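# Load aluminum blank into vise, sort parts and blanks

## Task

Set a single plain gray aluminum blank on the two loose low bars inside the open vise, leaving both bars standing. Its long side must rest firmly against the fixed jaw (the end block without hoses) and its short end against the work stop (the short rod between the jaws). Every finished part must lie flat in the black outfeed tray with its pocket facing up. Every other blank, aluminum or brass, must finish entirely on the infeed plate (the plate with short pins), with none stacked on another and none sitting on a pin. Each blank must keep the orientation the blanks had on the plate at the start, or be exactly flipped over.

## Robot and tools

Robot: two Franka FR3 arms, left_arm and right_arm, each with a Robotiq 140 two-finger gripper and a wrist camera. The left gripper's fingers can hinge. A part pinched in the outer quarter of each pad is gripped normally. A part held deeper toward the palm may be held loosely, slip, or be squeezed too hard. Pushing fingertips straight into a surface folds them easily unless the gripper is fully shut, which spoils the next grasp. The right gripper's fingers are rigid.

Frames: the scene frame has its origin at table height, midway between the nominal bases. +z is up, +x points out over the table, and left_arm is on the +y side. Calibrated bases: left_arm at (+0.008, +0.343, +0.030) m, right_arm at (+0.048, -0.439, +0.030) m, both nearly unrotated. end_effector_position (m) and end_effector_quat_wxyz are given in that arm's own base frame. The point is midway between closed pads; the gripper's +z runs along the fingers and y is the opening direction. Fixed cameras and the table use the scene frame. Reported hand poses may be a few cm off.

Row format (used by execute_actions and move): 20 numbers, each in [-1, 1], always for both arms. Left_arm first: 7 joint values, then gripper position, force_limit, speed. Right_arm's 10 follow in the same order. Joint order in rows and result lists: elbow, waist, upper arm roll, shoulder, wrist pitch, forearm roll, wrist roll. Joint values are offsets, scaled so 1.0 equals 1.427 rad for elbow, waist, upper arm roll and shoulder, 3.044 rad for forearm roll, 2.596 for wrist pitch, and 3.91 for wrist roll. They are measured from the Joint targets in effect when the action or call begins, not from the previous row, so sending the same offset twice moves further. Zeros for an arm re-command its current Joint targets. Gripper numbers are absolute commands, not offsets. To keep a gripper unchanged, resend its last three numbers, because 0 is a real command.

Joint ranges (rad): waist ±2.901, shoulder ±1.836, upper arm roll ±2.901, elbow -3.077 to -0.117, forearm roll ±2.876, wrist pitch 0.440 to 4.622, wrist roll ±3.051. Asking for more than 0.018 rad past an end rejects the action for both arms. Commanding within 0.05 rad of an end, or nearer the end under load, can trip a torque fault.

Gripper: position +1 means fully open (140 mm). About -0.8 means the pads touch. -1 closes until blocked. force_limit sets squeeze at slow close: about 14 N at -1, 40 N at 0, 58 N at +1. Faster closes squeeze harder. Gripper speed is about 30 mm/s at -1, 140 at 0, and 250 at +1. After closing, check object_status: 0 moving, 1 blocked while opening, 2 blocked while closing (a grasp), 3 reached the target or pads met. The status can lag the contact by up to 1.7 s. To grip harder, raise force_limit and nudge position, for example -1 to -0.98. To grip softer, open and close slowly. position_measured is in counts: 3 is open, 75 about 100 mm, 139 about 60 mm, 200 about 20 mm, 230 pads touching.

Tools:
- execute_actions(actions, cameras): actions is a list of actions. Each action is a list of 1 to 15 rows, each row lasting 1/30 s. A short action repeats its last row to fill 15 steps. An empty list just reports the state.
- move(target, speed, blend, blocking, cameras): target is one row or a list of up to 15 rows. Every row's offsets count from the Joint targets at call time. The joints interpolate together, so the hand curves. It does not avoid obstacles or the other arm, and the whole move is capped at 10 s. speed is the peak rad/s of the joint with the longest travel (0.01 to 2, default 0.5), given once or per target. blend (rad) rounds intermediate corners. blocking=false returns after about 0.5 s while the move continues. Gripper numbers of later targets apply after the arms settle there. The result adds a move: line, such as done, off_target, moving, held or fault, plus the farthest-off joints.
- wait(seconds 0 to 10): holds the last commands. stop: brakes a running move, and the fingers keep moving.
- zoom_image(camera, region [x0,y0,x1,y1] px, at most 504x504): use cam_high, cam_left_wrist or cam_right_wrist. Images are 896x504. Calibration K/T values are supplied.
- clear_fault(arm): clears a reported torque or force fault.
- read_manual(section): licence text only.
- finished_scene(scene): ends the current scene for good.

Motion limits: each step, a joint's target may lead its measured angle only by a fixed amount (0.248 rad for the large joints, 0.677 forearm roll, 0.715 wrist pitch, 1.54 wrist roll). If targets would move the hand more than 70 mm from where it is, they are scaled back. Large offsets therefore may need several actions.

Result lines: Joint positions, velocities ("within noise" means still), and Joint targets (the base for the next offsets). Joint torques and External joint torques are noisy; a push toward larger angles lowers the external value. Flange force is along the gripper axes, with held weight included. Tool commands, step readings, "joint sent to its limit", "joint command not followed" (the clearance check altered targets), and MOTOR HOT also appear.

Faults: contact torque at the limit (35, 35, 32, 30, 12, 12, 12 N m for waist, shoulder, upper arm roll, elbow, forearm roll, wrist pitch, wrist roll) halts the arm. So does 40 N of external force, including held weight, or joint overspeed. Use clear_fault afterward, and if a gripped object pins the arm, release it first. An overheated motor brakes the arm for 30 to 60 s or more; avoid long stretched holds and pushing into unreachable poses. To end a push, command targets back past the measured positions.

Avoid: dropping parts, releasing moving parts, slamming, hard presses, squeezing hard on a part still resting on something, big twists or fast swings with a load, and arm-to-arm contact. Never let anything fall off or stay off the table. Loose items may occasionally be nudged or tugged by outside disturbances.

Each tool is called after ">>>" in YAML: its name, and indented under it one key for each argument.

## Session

>>> execute_actions:
  actions: []

Scene clock: 0.00 s.
left_arm: end_effector_position=(+0.2746, -0.1132, +0.3643) position_measured=3 object_status=3 end_effector_quat_wxyz=(+0.076, +0.784, -0.513, -0.341) | right_arm: end_effector_position=(+0.4580, +0.4983, +0.1243) position_measured=3 object_status=3 end_effector_quat_wxyz=(-0.143, +0.984, -0.098, +0.047)
Joint names: [elbow, waist, upper arm roll, shoulder, wrist pitch, forearm roll, wrist roll]
Joint positions: left_arm=[-1.879 -0.387 0.01 -0.113 1.052 -0.013 -0.793] | right_arm=[-2.044 0.792 0.011 0.291 2.612 0.198 -0.727]
Joint velocities: within noise
Joint torques (N m): no reading
External joint torques (N m): no reading
Flange force (N): no reading
Joint targets: left_arm=[-1.879 -0.387 0.010 -0.113 1.052 -0.013 -0.793] | right_arm=[-2.044 0.792 0.011 0.291 2.612 0.198 -0.727]
Tool commands: left_gripper/position=+1.0 left_gripper/force_limit=+1.0 left_gripper/speed=+1.0 right_gripper/position=+1.0 right_gripper/force_limit=+1.0 right_gripper/speed=+1.0
camera_calibration:
cam_left_wrist: T_world_to_cam=[[-0.751828, -0.46231, 0.470132, -0.0102087], [-0.0192608, 0.728107, 0.685192, -0.153849], [-0.659078, 0.506092, -0.556316, 0.583856], [0, 0, 0, 1]] pos_world=[0.374168, -0.188186, 0.435024]
cam_right_wrist: T_world_to_cam=[[-0.162425, -0.941056, -0.2967, 0.589701], [-0.96075, 0.0822969, 0.264928, 0.370218], [-0.224895, 0.328085, -0.917487, 0.189101], [0, 0, 0, 1]] pos_world=[0.493997, 0.462433, 0.25038]

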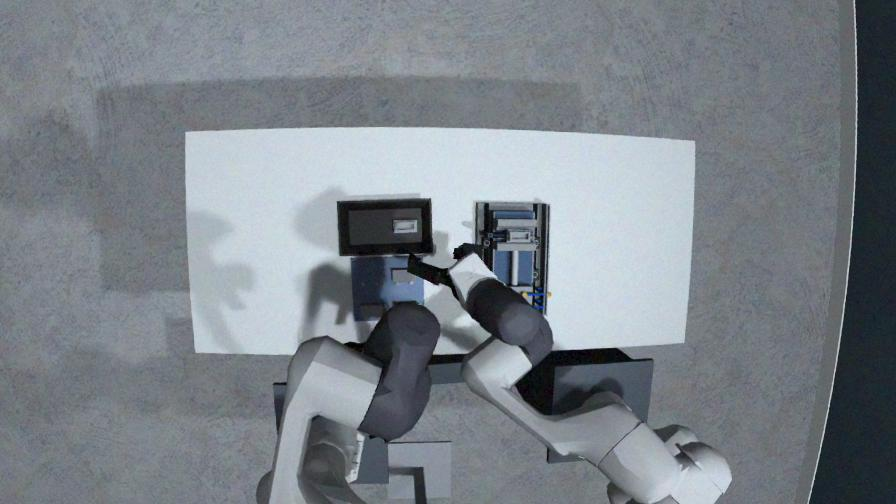

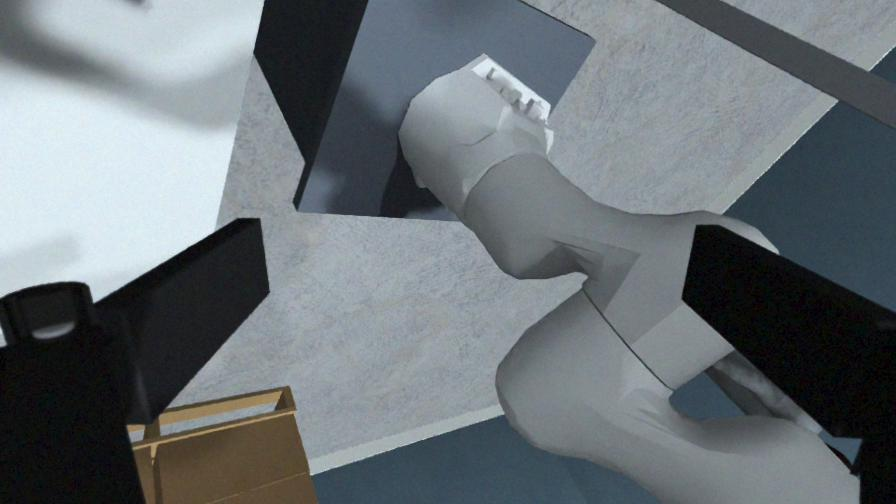

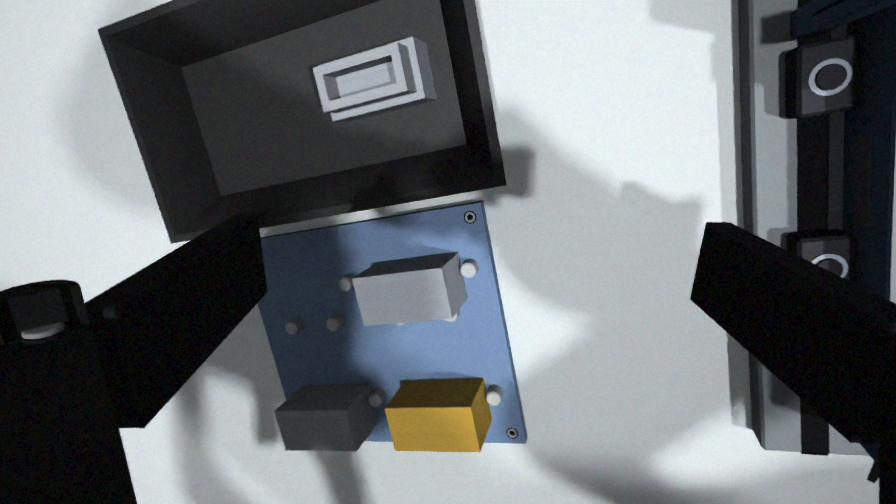

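>>> zoom_image:
  camera: "cam_high"
  region: [330, 190, 445, 330]

>>> zoom_image:
  camera: "cam_high"
  region: [460, 190, 570, 330]

>>> zoom_image:
  camera: "cam_right_wrist"
  region: [250, 200, 530, 460]

Scaled by 3.600 from the camera's 896x504 image, which has a finer 1280x720 frame.

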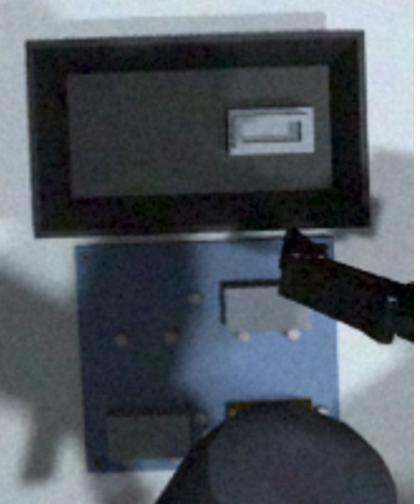

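Scaled by 3.600 from the camera's 896x504 image, which has a finer 1280x720 frame.

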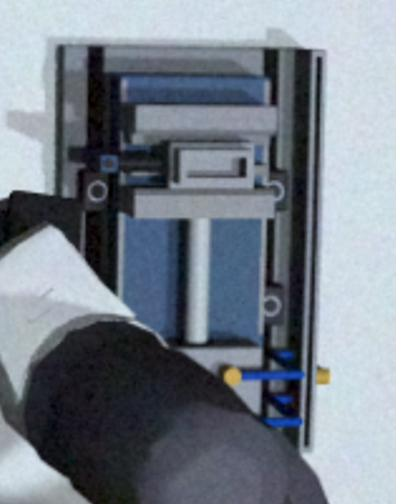

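Scaled by 1.800 from the camera's 896x504 image, which has a finer 1280x720 frame.

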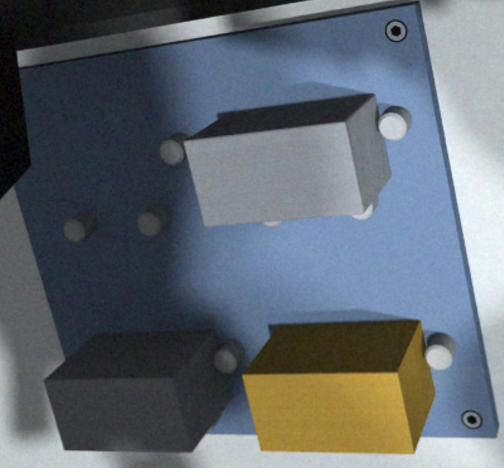

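>>> move:
  target: [-0.05276,-0.04415,-0.00701,-0.05826,0.27202,0.00427,0.08005,-0.08,-1,-1,0.24791,-0.14162,-0.00771,-0.04333,-0.2668,-0.06505,-0.47434,-0.08,-0.05,-1]
  speed: 0.9
  cameras: ["cam_high", "cam_right_wrist"]

>>> zoom_image:
  camera: "cam_right_wrist"
  region: [330, 60, 630, 360]

>>> zoom_image:
  camera: "cam_high"
  region: [340, 190, 440, 330]

Scene clock: 75.13 s.
left_arm: end_effector_position=(+0.4498, -0.2170, +0.3491) position_measured=139 object_status=3 end_effector_quat_wxyz=(+0.002, +0.720, -0.694, -0.001) | right_arm: end_effector_position=(+0.5226, +0.3516, +0.2490) position_measured=139 object_status=3 end_effector_quat_wxyz=(-0.001, +0.698, +0.716, +0.001)
Joint names: [elbow, waist, upper arm roll, shoulder, wrist pitch, forearm roll, wrist roll]
Joint positions: left_arm=[-1.954 -0.448 0.001 -0.194 1.756 -0.004 -0.484] | right_arm=[-1.692 0.591 0 0.23 1.924 0.003 -2.577]
Joint velocities: left_arm=[within noise] | right_arm=[0 0.001 0.001 -0.001 0.001 0 -0.006]
Joint torques (N m): left_arm=[24.57 0.24 0.44 -26.1 2.93 1.13 0.1] | right_arm=[26.51 -0.49 1.05 -39.81 2.31 0.55 -0.33]
External joint torques (N m): left_arm=[-0.06 0.35 0.74 -0.51 0.34 0.39 0.1] | right_arm=[1.6 -0.57 0.73 0.75 -0.29 -0.35 -0.33]
Flange force (N): left_arm=[-2.0 1.0 1.1] | right_arm=[4.8 8.7 -3.4]
Joint targets: left_arm=[-1.955 -0.450 0.000 -0.196 1.759 0.000 -0.480] | right_arm=[-1.691 0.590 0.000 0.230 1.920 0.000 -2.582]
move: done
camera_calibration:
cam_right_wrist: T_world_to_cam=[[0.999067, 0.0426077, -0.0070208, -0.525932], [0.0424275, -0.938281, 0.343261, 0.226335], [0.00803808, -0.343239, -0.939214, 0.485876], [0, 0, 0, 1]] pos_world=[0.511933, 0.401546, 0.374957]
Images, in order (width x height): cam_high 896x504, cam_right_wrist 896x504.

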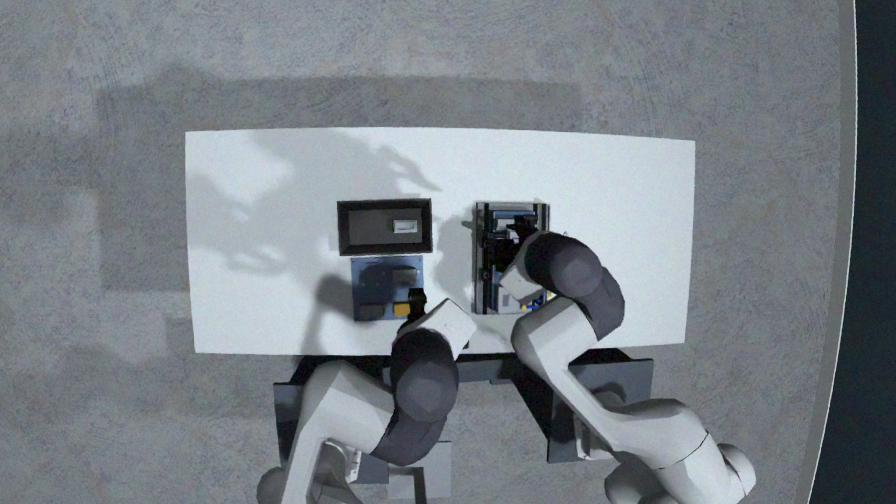

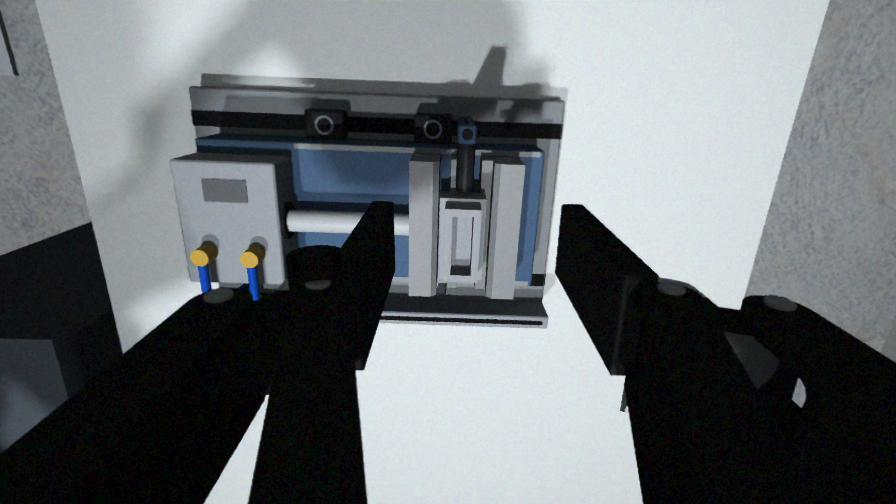

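Scaled by 1.680 from the camera's 896x504 image, which has a finer 1280x720 frame.

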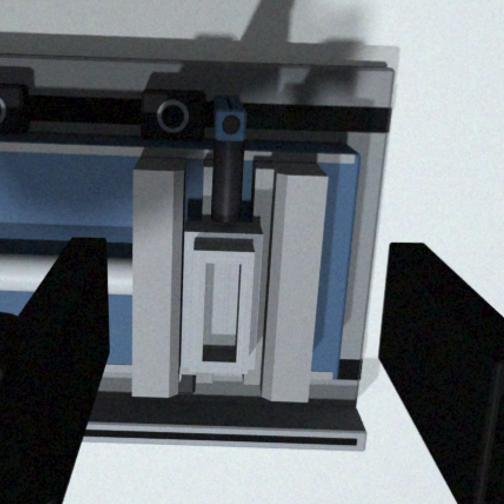

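Scaled by 3.600 from the camera's 896x504 image, which has a finer 1280x720 frame.

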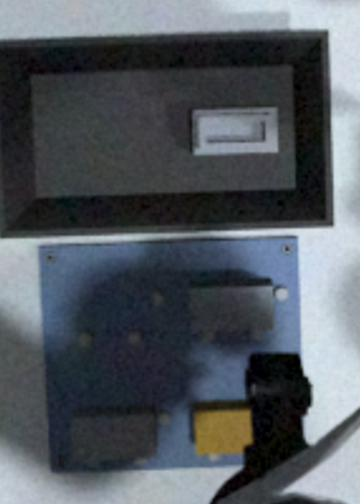

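>>> zoom_image:
  camera: "cam_right_wrist"
  region: [425, 180, 505, 300]

Scaled by 4.200 from the camera's 896x504 image, which has a finer 1280x720 frame.

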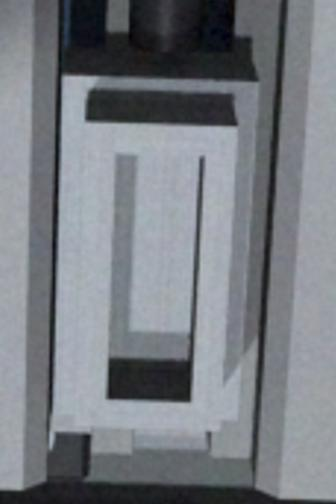

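>>> zoom_image:
  camera: "cam_right_wrist"
  region: [430, 175, 500, 215]

Scaled by 7.200 from the camera's 896x504 image, which has a finer 1280x720 frame.

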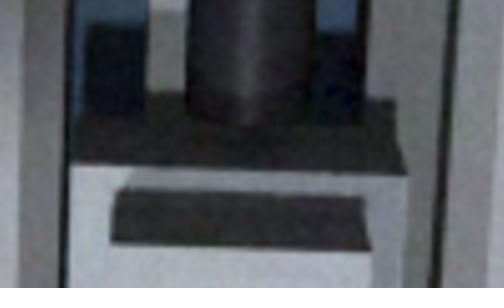

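>>> execute_actions:
  actions: []

Scene clock: 152.17 s.
left_arm: end_effector_position=(+0.4499, -0.2170, +0.3490) position_measured=139 object_status=3 end_effector_quat_wxyz=(+0.002, +0.720, -0.694, -0.001) | right_arm: end_effector_position=(+0.5226, +0.3515, +0.2491) position_measured=139 object_status=3 end_effector_quat_wxyz=(-0.001, +0.697, +0.717, +0.001)
Joint names: [elbow, waist, upper arm roll, shoulder, wrist pitch, forearm roll, wrist roll]
Joint positions: left_arm=[-1.954 -0.448 0.001 -0.194 1.756 -0.004 -0.483] | right_arm=[-1.692 0.591 0 0.23 1.924 0.003 -2.579]
Joint velocities: within noise
Joint torques (N m): left_arm=[24.7 0.25 0.51 -26.09 2.88 1.1 0.16] | right_arm=[26.51 -0.46 0.99 -39.76 2.32 0.56 -0.26]
External joint torques (N m): left_arm=[-0.01 0.2 0.63 -0.36 0.28 0.35 0.16] | right_arm=[1.6 -0.27 0.92 0.78 -0.28 -0.32 -0.26]
Flange force (N): left_arm=[-1.6 0.5 0.7] | right_arm=[5.3 8.5 -3.4]
Joint targets: left_arm=[-1.955 -0.450 0.000 -0.196 1.759 0.000 -0.480] | right_arm=[-1.691 0.590 0.000 0.230 1.920 0.000 -2.582]
Tool commands: left_gripper/position=-0.08 left_gripper/force_limit=-1.0 left_gripper/speed=-1.0 right_gripper/position=-0.08 right_gripper/force_limit=-0.05 right_gripper/speed=-1.0
camera_calibration:
cam_left_wrist: T_world_to_cam=[[-0.999343, -0.0357696, 0.00590715, 0.446735], [-0.0316879, 0.940964, 0.337019, 0.10887], [-0.0176135, 0.33661, -0.941479, 0.552449], [0, 0, 0, 1]] pos_world=[0.459622, -0.272423, 0.480789]
cam_right_wrist: T_world_to_cam=[[0.998977, 0.0446679, -0.00704792, -0.526598], [0.0443701, -0.938126, 0.343439, 0.22515], [0.00872887, -0.3434, -0.939149, 0.485603], [0, 0, 0, 1]] pos_world=[0.511831, 0.401497, 0.375017]

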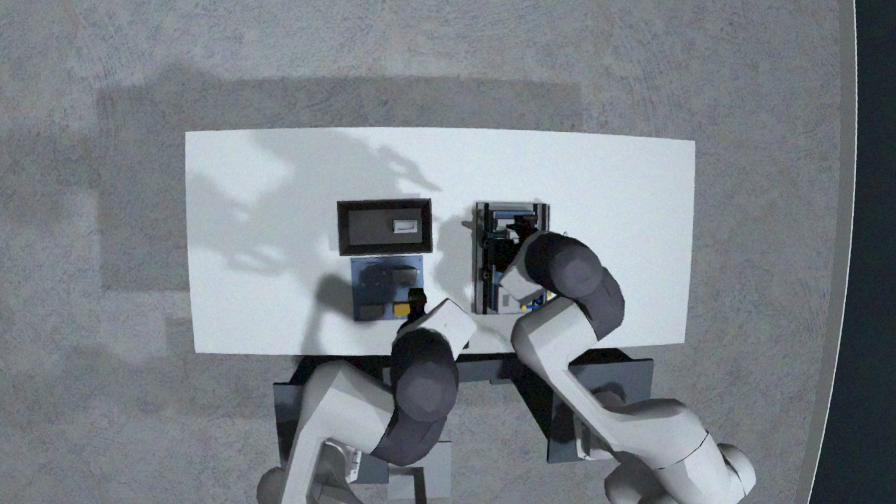

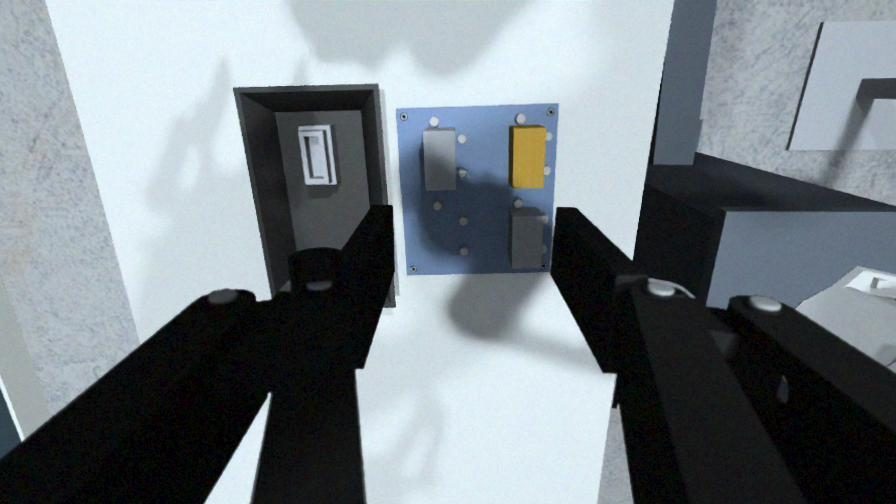

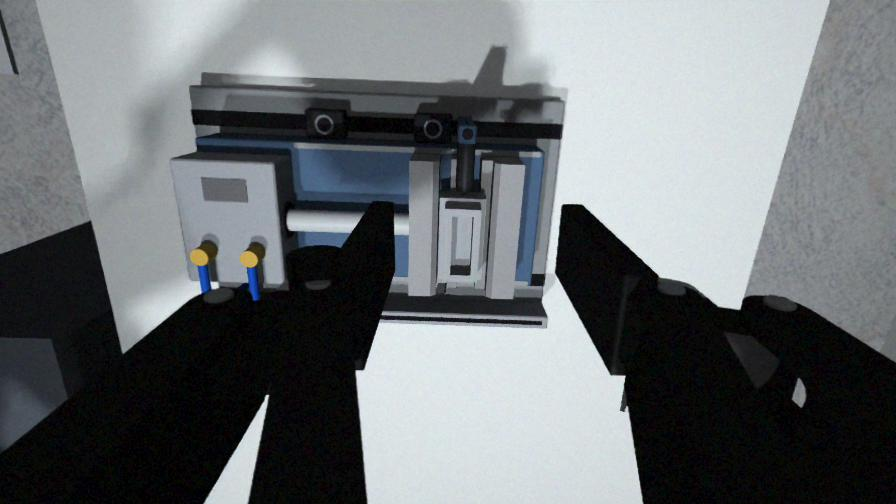

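>>> zoom_image:
  camera: "cam_right_wrist"
  region: [400, 140, 540, 310]

Scaled by 2.965 from the camera's 896x504 image, which has a finer 1280x720 frame.

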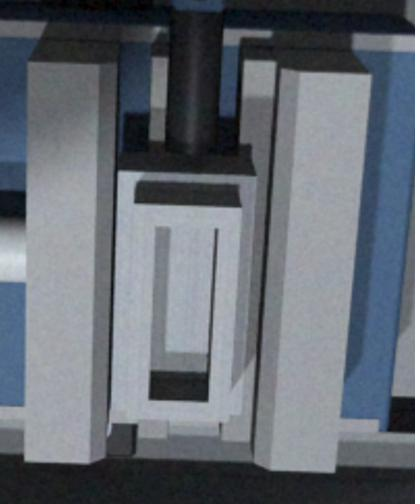

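>>> zoom_image:
  camera: "cam_left_wrist"
  region: [280, 110, 360, 200]

>>> move:
  target: [0, 0, 0, 0, 0, 0, 0, -0.08, -1, -1, 0, -0.56, 0, 0, 0, 0, 0, -0.08, -0.05, -1]
  speed: 1.2
  blocking: false
  cameras: []

Scaled by 5.600 from the camera's 896x504 image, which has a finer 1280x720 frame.

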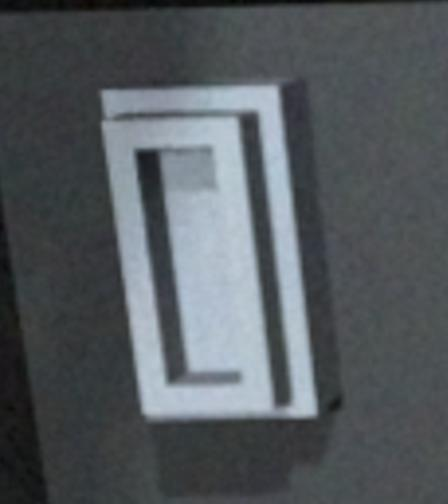

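Scene clock: 190.80 s.
left_arm: end_effector_position=(+0.4499, -0.2170, +0.3490) position_measured=139 object_status=3 end_effector_quat_wxyz=(+0.002, +0.720, -0.694, -0.001) | right_arm: end_effector_position=(+0.5956, +0.2049, +0.2491) position_measured=139 object_status=3 end_effector_quat_wxyz=(-0.001, +0.785, +0.620, +0.002)
Joint names: [elbow, waist, upper arm roll, shoulder, wrist pitch, forearm roll, wrist roll]
Joint positions: left_arm=[-1.954 -0.448 0.001 -0.194 1.756 -0.004 -0.483] | right_arm=[-1.692 0.325 0.005 0.23 1.924 0.003 -2.579]
Joint velocities: left_arm=[within noise] | right_arm=[-0.001 -0.856 -0.012 0.001 -0.001 -0.001 -0.002]
Joint torques (N m): left_arm=[24.81 0.23 0.47 -26.06 2.87 1.09 0.09] | right_arm=[26.11 -0.78 0.86 -40.08 2.42 0.85 -0.17]
External joint torques (N m): left_arm=[0.18 0.2 0.61 -0.46 0.28 0.34 0.09] | right_arm=[1.46 -0.58 0.74 1.05 -0.04 -0.03 -0.16]
Flange force (N): left_arm=[-1.4 0.3 0.3] | right_arm=[5.0 8.6 -2.4]
Joint targets: left_arm=[-1.955 -0.450 0.000 -0.196 1.759 0.000 -0.480] | right_arm=[-1.691 0.245 0.002 0.230 1.921 0.002 -2.581]
Tool commands: left_gripper/position=-0.08 left_gripper/force_limit=-1.0 left_gripper/speed=-1.0 right_gripper/position=-0.08 right_gripper/force_limit=-0.05 right_gripper/speed=-1.0
move: running; right_arm: the waist is farthest, 0.534 rad from its target
No camera images: "cameras" was empty.

>>> move:
  target: [0.63126, -0.166, 0, 0.64291, 0.0064, 0, -0.06237, -0.08, -1, -1, 0, 0, 0, 0, 0, 0, 0, -0.08, -0.05, -1]
  speed: 0.8
  cameras: ["cam_left_wrist"]

a move is refused until a result has shown your running move's end: call wait (it returns as soon as the move ends) or stop first; nothing of this call was run
Scene clock: 226.57 s.
left_arm: end_effector_position=(+0.4499, -0.2170, +0.3490) position_measured=139 object_status=3 end_effector_quat_wxyz=(+0.002, +0.720, -0.694, -0.001) | right_arm: end_effector_position=(+0.6159, -0.1319, +0.2491) position_measured=139 object_status=3 end_effector_quat_wxyz=(+0.000, +0.922, +0.388, +0.001)
Joint names: [elbow, waist, upper arm roll, shoulder, wrist pitch, forearm roll, wrist roll]
Joint positions: left_arm=[-1.954 -0.448 0.001 -0.194 1.756 -0.003 -0.483] | right_arm=[-1.692 -0.21 -0.002 0.23 1.924 0.002 -2.579]
Joint velocities: within noise
Joint torques (N m): left_arm=[24.86 0.3 0.52 -26.06 2.84 1.06 0.14] | right_arm=[26.35 -0.29 0.98 -39.81 2.37 0.87 -0.24]
External joint torques (N m): left_arm=[0.15 0.37 0.77 -0.33 0.25 0.32 0.14] | right_arm=[1.52 -0.37 0.68 0.61 -0.21 -0.03 -0.24]
Flange force (N): left_arm=[-1.6 -0.2 0.3] | right_arm=[4.5 7.8 -3.2]
Joint targets: left_arm=[-1.955 -0.450 0.000 -0.196 1.759 0.000 -0.480] | right_arm=[-1.691 -0.209 0.000 0.230 1.920 0.000 -2.582]
Tool commands: left_gripper/position=-0.08 left_gripper/force_limit=-1.0 left_gripper/speed=-1.0 right_gripper/position=-0.08 right_gripper/force_limit=-0.05 right_gripper/speed=-1.0
earlier move: done

>>> move:
  target: [0.63126, -0.166, 0, 0.64291, 0.0064, 0, -0.06237, -0.08, -1, -1, 0, 0, 0, 0, 0, 0, 0, -0.08, -0.05, -1]
  speed: 0.8
  cameras: ["cam_left_wrist"]

>>> zoom_image:
  camera: "cam_left_wrist"
  region: [380, 130, 540, 300]

Scene clock: 230.43 s.
left_arm: end_effector_position=(+0.5784, -0.4773, +0.1983) position_measured=139 object_status=3 end_effector_quat_wxyz=(+0.002, +0.718, -0.696, -0.002) | right_arm: end_effector_position=(+0.6159, -0.1319, +0.2492) position_measured=139 object_status=3 end_effector_quat_wxyz=(+0.000, +0.922, +0.388, +0.001)
Joint names: [elbow, waist, upper arm roll, shoulder, wrist pitch, forearm roll, wrist roll]
Joint positions: left_arm=[-1.056 -0.687 -0.001 0.722 1.773 -0.003 -0.719] | right_arm=[-1.692 -0.21 -0.002 0.23 1.923 0.002 -2.579]
Joint velocities: left_arm=[0 -0.001 -0.001 -0.001 0.001 0 -0.006] | right_arm=[within noise]
Joint torques (N m): left_arm=[25.15 0.46 1.2 -53.33 2.92 1.05 -0.05] | right_arm=[26.36 -0.35 0.95 -39.84 2.38 0.86 -0.25]
External joint torques (N m): left_arm=[0.39 0.35 0.58 0.12 0.31 0.28 -0.05] | right_arm=[1.58 -0.37 0.7 0.51 -0.19 -0.03 -0.25]
Flange force (N): left_arm=[0.0 0.0 0.0] | right_arm=[4.5 7.8 -3.3]
Joint targets: left_arm=[-1.054 -0.687 0.000 0.721 1.775 0.000 -0.724] | right_arm=[-1.691 -0.209 0.000 0.230 1.920 0.000 -2.582]
move: done
camera_calibration:
cam_left_wrist: T_world_to_cam=[[-0.999517, -0.0300986, 0.00773403, 0.569235], [-0.0256986, 0.94048, 0.338875, 0.4046], [-0.0174734, 0.338513, -0.940799, 0.501135], [0, 0, 0, 1]] pos_world=[0.588115, -0.533026, 0.329956]
Images, in order (width x height): cam_left_wrist 896x504.

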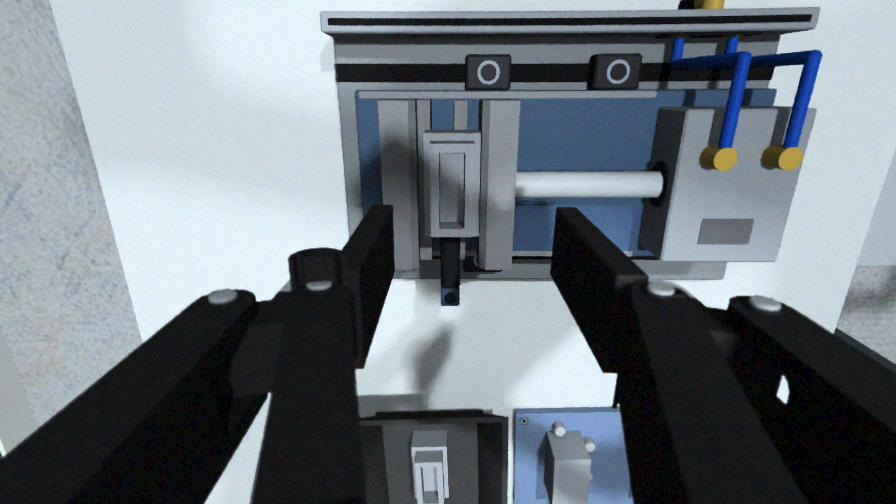

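Scaled by 2.965 from the camera's 896x504 image, which has a finer 1280x720 frame.

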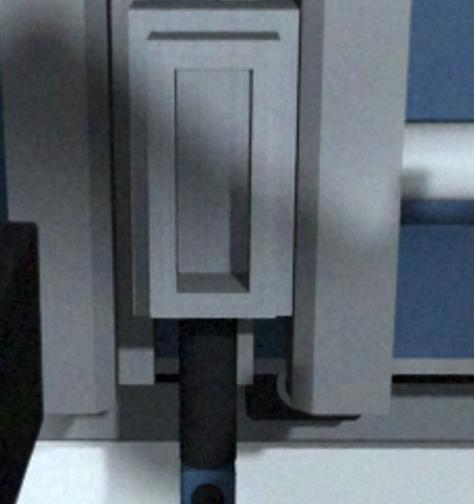

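>>> zoom_image:
  camera: "cam_left_wrist"
  region: [415, 125, 490, 195]

>>> zoom_image:
  camera: "cam_left_wrist"
  region: [415, 180, 490, 250]

Scaled by 6.720 from the camera's 896x504 image, which has a finer 1280x720 frame.

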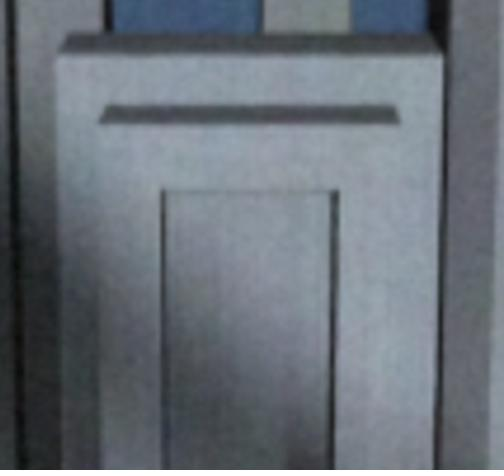

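Scaled by 6.720 from the camera's 896x504 image, which has a finer 1280x720 frame.

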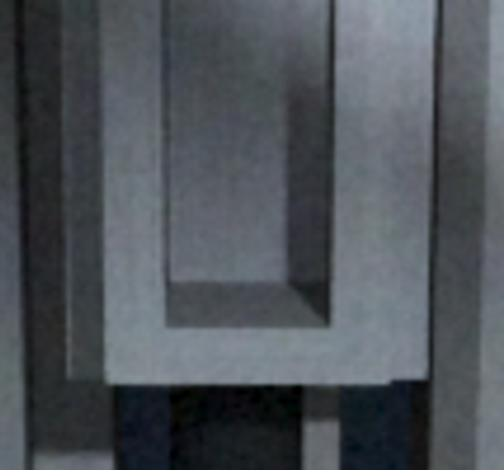

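>>> move:
  target: [-0.05486, 0.00313, 0, 0.03947, 0.05185, 0, 0.00114, -0.08, -1, -1, 0, 0, 0, 0, 0, 0, 0, -0.08, -0.05, -1]
  speed: 0.3
  cameras: ["cam_left_wrist"]

>>> zoom_image:
  camera: "cam_left_wrist"
  region: [390, 120, 560, 290]

Scene clock: 267.87 s.
left_arm: end_effector_position=(+0.5852, -0.4793, +0.1299) position_measured=139 object_status=3 end_effector_quat_wxyz=(+0.002, +0.720, -0.694, -0.003) | right_arm: end_effector_position=(+0.6159, -0.1319, +0.2492) position_measured=139 object_status=3 end_effector_quat_wxyz=(+0.000, +0.922, +0.388, +0.001)
Joint names: [elbow, waist, upper arm roll, shoulder, wrist pitch, forearm roll, wrist roll]
Joint positions: left_arm=[-1.133 -0.684 -0.001 0.779 1.906 -0.003 -0.721] | right_arm=[-1.692 -0.21 -0.002 0.23 1.923 0.002 -2.579]
Joint velocities: left_arm=[0.001 0.001 0 0.001 0.004 0 -0.001] | right_arm=[within noise]
Joint torques (N m): left_arm=[24.84 0.91 1.25 -54.82 2.96 1.01 0.02] | right_arm=[26.25 -0.23 1.07 -39.82 2.38 0.9 -0.25]
External joint torques (N m): left_arm=[0.17 0.93 0.66 -0.37 0.36 0.27 0.02] | right_arm=[1.46 -0.24 0.84 0.5 -0.2 0 -0.25]
Flange force (N): left_arm=[-2.0 0.4 0.3] | right_arm=[4.4 7.2 -3.1]
Joint targets: left_arm=[-1.132 -0.682 0.000 0.777 1.910 0.000 -0.719] | right_arm=[-1.691 -0.209 0.000 0.230 1.920 0.000 -2.582]
move: done
camera_calibration:
cam_left_wrist: T_world_to_cam=[[-0.999317, -0.0360653, 0.00805524, 0.573442], [-0.0311962, 0.940175, 0.339259, 0.43288], [-0.0198088, 0.338776, -0.940658, 0.439077], [0, 0, 0, 1]] pos_world=[0.595253, -0.535051, 0.261544]
Images, in order (width x height): cam_left_wrist 896x504.

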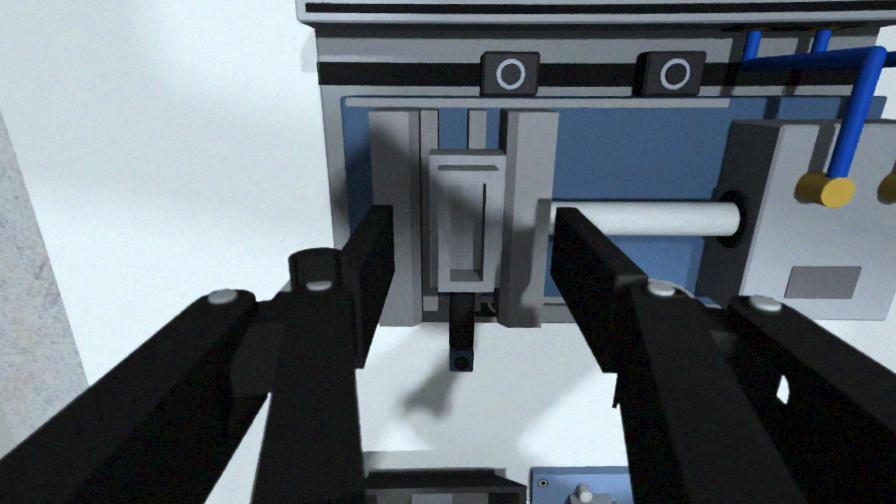

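Scaled by 2.965 from the camera's 896x504 image, which has a finer 1280x720 frame.

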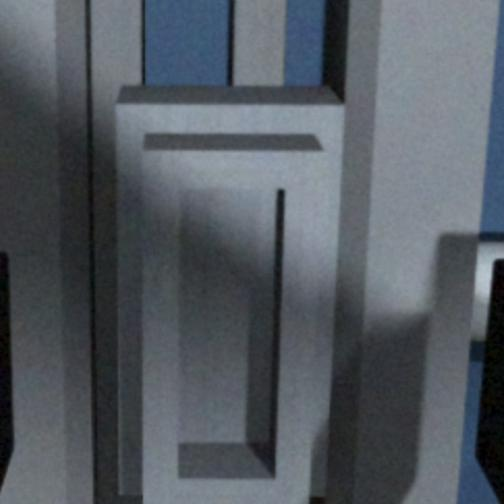

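>>> zoom_image:
  camera: "cam_left_wrist"
  region: [425, 140, 515, 200]

>>> zoom_image:
  camera: "cam_left_wrist"
  region: [425, 245, 515, 305]

Scaled by 5.600 from the camera's 896x504 image, which has a finer 1280x720 frame.

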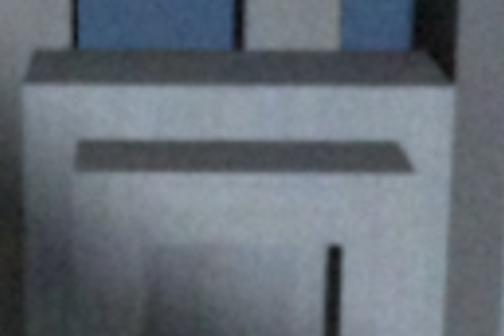

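Scaled by 5.600 from the camera's 896x504 image, which has a finer 1280x720 frame.

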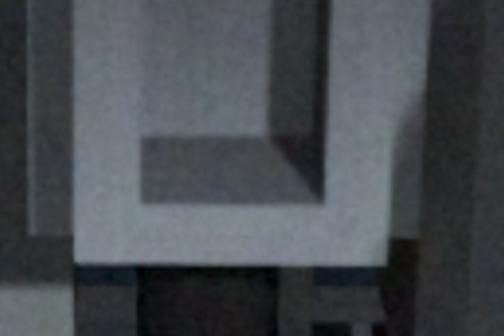

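>>> move:
  target: [-0.01303, 0.00135, 0, 0.01123, 0.01334, 0, 0.00049, -0.08, -1, -1, 0, 0, 0, 0, 0, 0, 0, -0.08, -0.05, -1]
  speed: 0.1
  cameras: ["cam_left_wrist"]

>>> zoom_image:
  camera: "cam_left_wrist"
  region: [425, 145, 525, 235]

>>> zoom_image:
  camera: "cam_left_wrist"
  region: [425, 250, 525, 340]

Scene clock: 307.00 s.
left_arm: end_effector_position=(+0.5873, -0.4792, +0.1146) position_measured=139 object_status=3 end_effector_quat_wxyz=(+0.002, +0.721, -0.693, -0.001) | right_arm: end_effector_position=(+0.6159, -0.1319, +0.2492) position_measured=139 object_status=3 end_effector_quat_wxyz=(+0.000, +0.922, +0.388, +0.001)
Joint names: [elbow, waist, upper arm roll, shoulder, wrist pitch, forearm roll, wrist roll]
Joint positions: left_arm=[-1.15 -0.682 -0.001 0.793 1.941 -0.003 -0.721] | right_arm=[-1.692 -0.21 -0.002 0.23 1.923 0.002 -2.579]
Joint velocities: left_arm=[0.001 0 0 0.001 0.005 0.001 0] | right_arm=[within noise]
Joint torques (N m): left_arm=[24.66 1 1.15 -54.64 2.88 0.99 0.1] | right_arm=[26.23 -0.31 1.06 -39.76 2.39 0.89 -0.25]
External joint torques (N m): left_arm=[-0.06 1.15 0.62 0.2 0.26 0.27 0.1] | right_arm=[1.44 -0.41 0.74 0.61 -0.19 -0.01 -0.25]
Flange force (N): left_arm=[-1.5 -0.7 0.7] | right_arm=[4.3 7.5 -2.9]
Joint targets: left_arm=[-1.151 -0.680 0.000 0.793 1.944 0.000 -0.717] | right_arm=[-1.691 -0.209 0.000 0.230 1.920 0.000 -2.582]
move: done
camera_calibration:
cam_left_wrist: T_world_to_cam=[[-0.999263, -0.0380215, 0.00522236, 0.575063], [-0.0340397, 0.940899, 0.336973, 0.440339], [-0.0177259, 0.336547, -0.9415, 0.422479], [0, 0, 0, 1]] pos_world=[0.597117, -0.534633, 0.246379]
Images, in order (width x height): cam_left_wrist 896x504.

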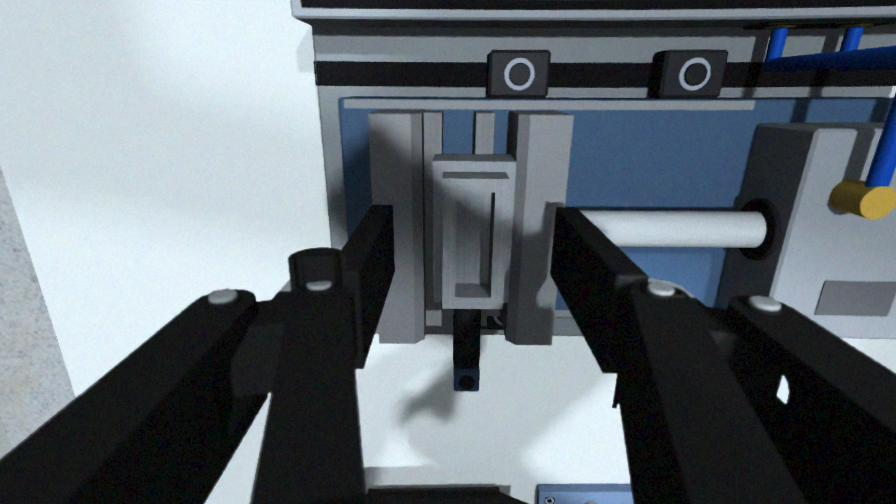

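Scaled by 5.040 from the camera's 896x504 image, which has a finer 1280x720 frame.

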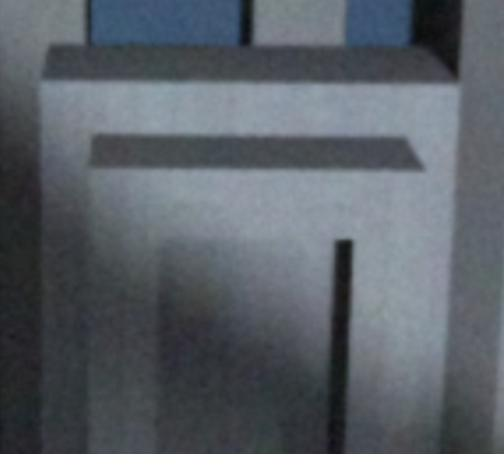

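Scaled by 5.040 from the camera's 896x504 image, which has a finer 1280x720 frame.

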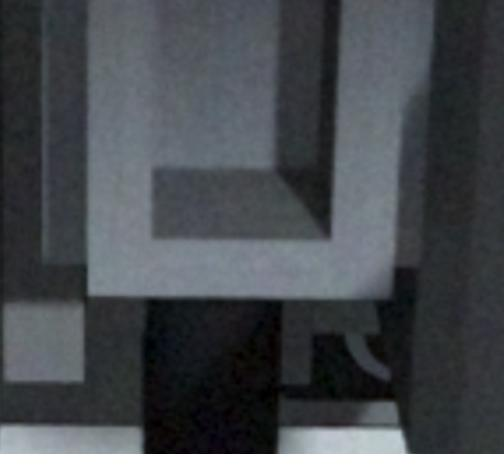

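>>> zoom_image:
  camera: "cam_left_wrist"
  region: [365, 190, 425, 290]

>>> zoom_image:
  camera: "cam_left_wrist"
  region: [525, 190, 585, 290]

Scaled by 5.040 from the camera's 896x504 image, which has a finer 1280x720 frame.

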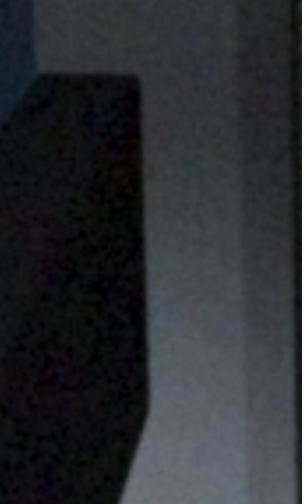

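Scaled by 5.040 from the camera's 896x504 image, which has a finer 1280x720 frame.

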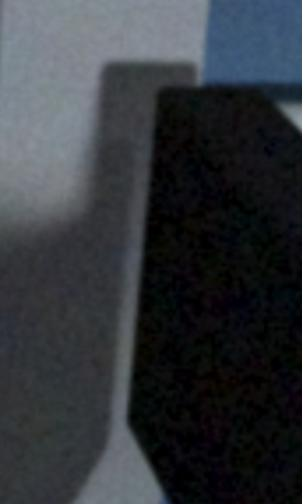

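>>> move:
  target: [-0.01655, 0.00121, 0, -0.00069, 0.00872, 0, 0.00044, -0.08, -1, -1, 0, 0, 0, 0, 0, 0, 0, -0.08, -0.05, -1]
  speed: 0.05
  cameras: []

Scene clock: 336.60 s.
left_arm: end_effector_position=(+0.5868, -0.4771, +0.1056) position_measured=139 object_status=3 end_effector_quat_wxyz=(+0.002, +0.721, -0.693, -0.001) | right_arm: end_effector_position=(+0.6159, -0.1319, +0.2492) position_measured=139 object_status=3 end_effector_quat_wxyz=(+0.000, +0.922, +0.388, +0.001)
Joint names: [elbow, waist, upper arm roll, shoulder, wrist pitch, forearm roll, wrist roll]
Joint positions: left_arm=[-1.174 -0.68 -0.001 0.793 1.964 -0.003 -0.719] | right_arm=[-1.692 -0.21 -0.002 0.23 1.923 0.002 -2.579]
Joint velocities: left_arm=[-0.001 0.001 0 0 0.005 0 0.001] | right_arm=[within noise]
Joint torques (N m): left_arm=[24.44 0.92 1.18 -54.62 2.9 0.98 0.08] | right_arm=[26.26 -0.36 1.03 -39.74 2.39 0.88 -0.2]
External joint torques (N m): left_arm=[-0.2 0.85 0.52 0.11 0.28 0.25 0.08] | right_arm=[1.4 -0.39 0.77 0.73 -0.2 -0.02 -0.2]
Flange force (N): left_arm=[-2.3 0.8 0.9] | right_arm=[4.5 7.6 -2.9]
Joint targets: left_arm=[-1.175 -0.679 0.000 0.792 1.967 0.000 -0.716] | right_arm=[-1.691 -0.209 0.000 0.230 1.920 0.000 -2.582]
move: done
No camera images: "cameras" was empty.

>>> move:
  target: [0, 0, 0, 0, 0, 0, 0, -1, -1, -1, 0, 0, 0, 0, 0, 0, 0, -0.08, -0.05, -1]
  speed: 0.3
  cameras: ["cam_left_wrist"]

Scene clock: 341.57 s.
left_arm: end_effector_position=(+0.5870, -0.4772, +0.1055) position_measured=195 object_status=0 end_effector_quat_wxyz=(+0.002, +0.721, -0.693, -0.001) | right_arm: end_effector_position=(+0.6159, -0.1319, +0.2492) position_measured=139 object_status=3 end_effector_quat_wxyz=(+0.000, +0.922, +0.388, +0.001)
Joint names: [elbow, waist, upper arm roll, shoulder, wrist pitch, forearm roll, wrist roll]
Joint positions: left_arm=[-1.174 -0.68 -0.001 0.793 1.965 -0.003 -0.719] | right_arm=[-1.692 -0.21 -0.002 0.23 1.923 0.002 -2.579]
Joint velocities: within noise
Joint torques (N m): left_arm=[24.23 0.93 1.33 -53.71 2.9 0.98 0.13] | right_arm=[26.29 -0.32 1 -39.81 2.41 0.87 -0.21]
External joint torques (N m): left_arm=[-0.38 0.96 0.73 0.98 0.28 0.27 0.13] | right_arm=[1.38 -0.28 0.81 0.76 -0.18 -0.02 -0.21]
Flange force (N): left_arm=[-0.7 -1.3 1.8] | right_arm=[4.6 7.6 -2.8]
Joint targets: left_arm=[-1.175 -0.679 0.000 0.792 1.967 0.000 -0.716] | right_arm=[-1.691 -0.209 0.000 0.230 1.920 0.000 -2.582]
move: done
camera_calibration:
cam_left_wrist: T_world_to_cam=[[-0.999255, -0.0382654, 0.00497011, 0.574795], [-0.034357, 0.94094, 0.336827, 0.441716], [-0.0175654, 0.336405, -0.941554, 0.41311], [0, 0, 0, 1]] pos_world=[0.596799, -0.532606, 0.237326]
Images, in order (width x height): cam_left_wrist 896x504.

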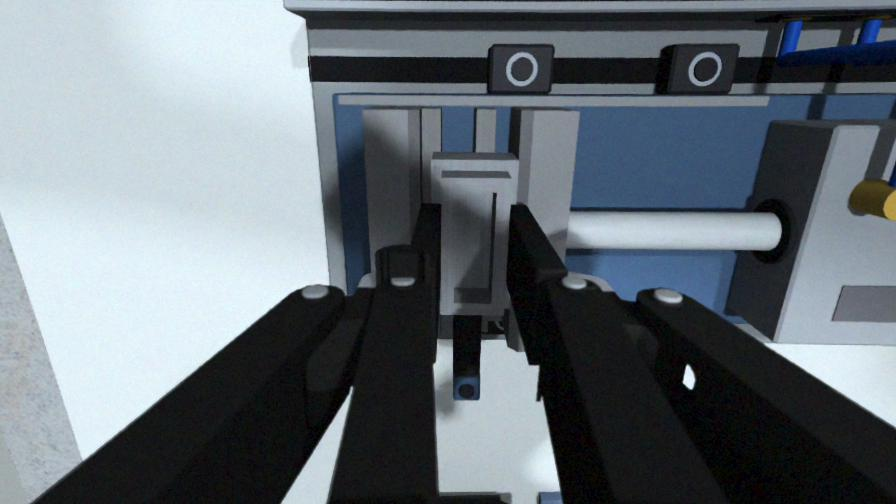

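>>> move:
  target:
    - [0.10399, 0, 0, -0.02804, -0.07258, 0, 0, -1, -1, -1, 0, 0, 0, 0, 0, 0, 0, -0.08, -0.05, -1]
    - [-0.53486, 0.35944, 0, -0.38674, 0.08142, 0, 0.1317, -1, -1, -1, 0, 0, 0, 0, 0, 0, 0, -0.08, -0.05, -1]
    - [-0.58253, 0.35944, 0, -0.27704, 0.16793, 0, 0.1317, -1, -1, -1, 0, 0, 0, 0, 0, 0, 0, -0.08, -0.05, -1]
  speed: [0.3, 0.8, 0.3]
  blend: [0.03, 0.05, 0]
  cameras: ["cam_left_wrist", "cam_high"]

Scene clock: 370.43 s.
left_arm: end_effector_position=(+0.5953, -0.0990, +0.0439) position_measured=195 object_status=2 end_effector_quat_wxyz=(+0.003, +0.722, -0.692, -0.002) | right_arm: end_effector_position=(+0.6159, -0.1319, +0.2492) position_measured=139 object_status=3 end_effector_quat_wxyz=(+0.000, +0.922, +0.388, +0.001)
Joint names: [elbow, waist, upper arm roll, shoulder, wrist pitch, forearm roll, wrist roll]
Joint positions: left_arm=[-2.007 -0.165 0.001 0.399 2.399 -0.003 -0.205] | right_arm=[-1.692 -0.21 -0.002 0.23 1.923 0.002 -2.579]
Joint velocities: left_arm=[0 0 -0.001 0.001 0.004 0.001 0.003] | right_arm=[within noise]
Joint torques (N m): left_arm=[21.95 0.58 0.7 -42.54 2.96 0.76 0] | right_arm=[26.24 -0.23 1.07 -39.8 2.42 0.87 -0.21]
External joint torques (N m): left_arm=[0.8 0.56 0.33 -0.83 0.42 0.25 0] | right_arm=[1.33 -0.26 0.82 0.72 -0.18 -0.03 -0.21]
Flange force (N): left_arm=[-0.7 -0.7 -0.8] | right_arm=[4.5 7.3 -2.7]
Joint targets: left_arm=[-2.006 -0.166 0.000 0.397 2.403 0.000 -0.201] | right_arm=[-1.691 -0.209 0.000 0.230 1.920 0.000 -2.582]
move: done; blend cut to 0 rad at target 1
camera_calibration:
cam_left_wrist: T_world_to_cam=[[-0.999064, -0.0425171, 0.00797354, 0.59717], [-0.0373176, 0.94032, 0.338239, 0.108536], [-0.0218786, 0.337625, -0.941027, 0.230664], [0, 0, 0, 1]] pos_world=[0.605708, -0.154546, 0.175589]
Images, in order (width x height): cam_high 896x504, cam_left_wrist 896x504.

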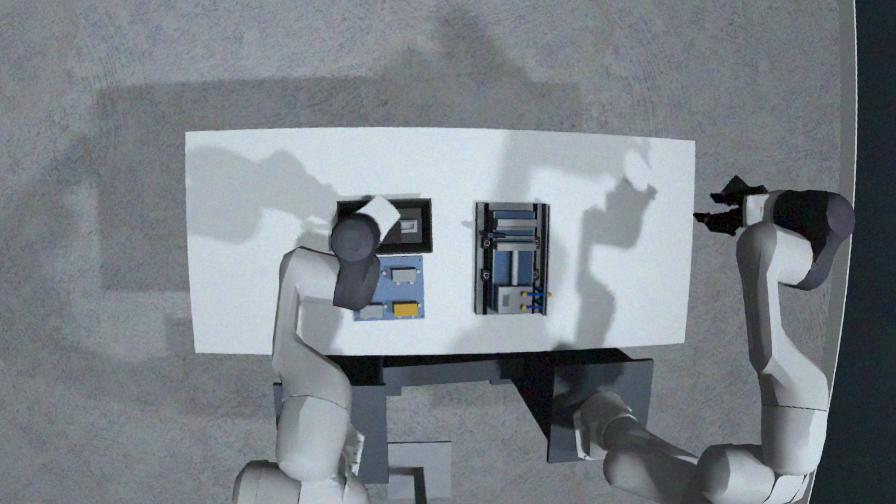

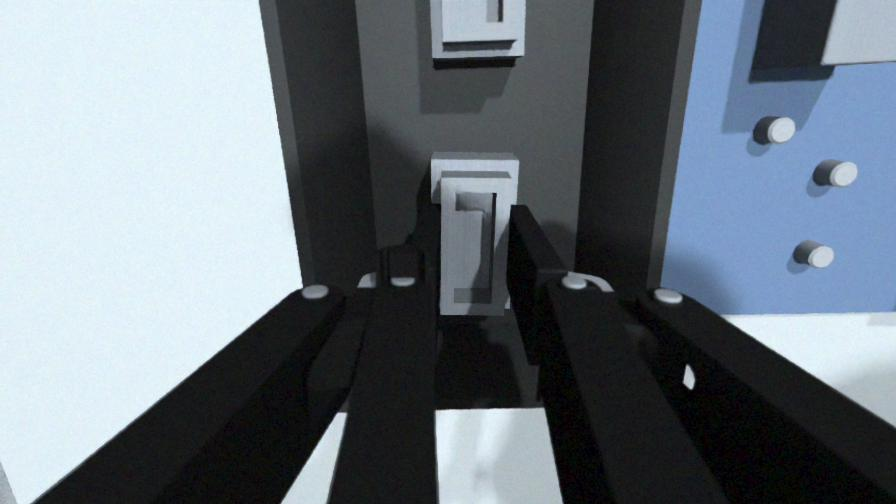

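>>> move:
  target: [-0.0006, 0, 0, 0.00437, 0.00273, 0, 0, -1, -1, -1, 0.532, 0.532, 0, 0, 0, 0, 0, -0.08, -0.05, -1]
  speed: 0.8
  cameras: []

Scene clock: 382.03 s.
left_arm: end_effector_position=(+0.5966, -0.0993, +0.0421) position_measured=195 object_status=2 end_effector_quat_wxyz=(+0.002, +0.722, -0.692, -0.001) | right_arm: end_effector_position=(+0.6425, +0.3956, +0.6805) position_measured=139 object_status=3 end_effector_quat_wxyz=(+0.083, +0.660, +0.653, +0.362)
Joint names: [elbow, waist, upper arm roll, shoulder, wrist pitch, forearm roll, wrist roll]
Joint positions: left_arm=[-2.007 -0.165 0.001 0.403 2.407 -0.003 -0.204] | right_arm=[-0.932 0.55 0.001 0.229 1.921 0.001 -2.579]
Joint velocities: within noise
Joint torques (N m): left_arm=[21.87 0.59 0.73 -42.17 3.02 0.74 0.11] | right_arm=[22.31 -0.26 0.67 -35.76 3.58 0.88 -0.17]
External joint torques (N m): left_arm=[0.7 0.81 0.58 -0.3 0.46 0.24 0.11] | right_arm=[1.34 -0.37 0.33 0.73 -0.08 0 -0.24]
Flange force (N): left_arm=[-1.1 -1.6 0.2] | right_arm=[0.0 0.0 0.0]
Joint targets: left_arm=[-2.007 -0.166 0.000 0.403 2.410 0.000 -0.201] | right_arm=[-0.932 0.550 0.000 0.230 1.920 0.000 -2.582]
move: done
No camera images: "cameras" was empty.

>>> move:
  target: [-0.00027, 0, 0, 0.002, 0.00125, 0, 0, -1, -1, -1, -0.532, 0, 0, 0, 0, 0, 0, -0.08, -0.05, -1]
  speed: 0.8
  cameras: []

Scene clock: 390.80 s.
left_arm: end_effector_position=(+0.5967, -0.0993, +0.0406) position_measured=195 object_status=2 end_effector_quat_wxyz=(+0.002, +0.722, -0.692, -0.001) | right_arm: end_effector_position=(+0.5361, +0.3301, +0.2493) position_measured=139 object_status=3 end_effector_quat_wxyz=(-0.001, +0.711, +0.703, +0.000)
Joint names: [elbow, waist, upper arm roll, shoulder, wrist pitch, forearm roll, wrist roll]
Joint positions: left_arm=[-2.007 -0.165 0.001 0.405 2.41 -0.003 -0.204] | right_arm=[-1.689 0.55 0.001 0.231 1.92 0.001 -2.579]
Joint velocities: within noise
Joint torques (N m): left_arm=[21.66 0.61 0.75 -42.16 3.04 0.74 0.1] | right_arm=[26.18 -0.28 0.75 -40.2 2.51 0.94 -0.21]
External joint torques (N m): left_arm=[0.47 0.69 0.46 -0.13 0.47 0.24 0.1] | right_arm=[1.39 -0.57 0.25 0.13 -0.06 0.03 -0.21]
Flange force (N): left_arm=[-1.0 -1.1 0.6] | right_arm=[2.9 6.1 -2.8]
Joint targets: left_arm=[-2.007 -0.166 0.000 0.406 2.413 0.000 -0.201] | right_arm=[-1.691 0.550 0.000 0.230 1.920 0.000 -2.582]
move: done
No camera images: "cameras" was empty.


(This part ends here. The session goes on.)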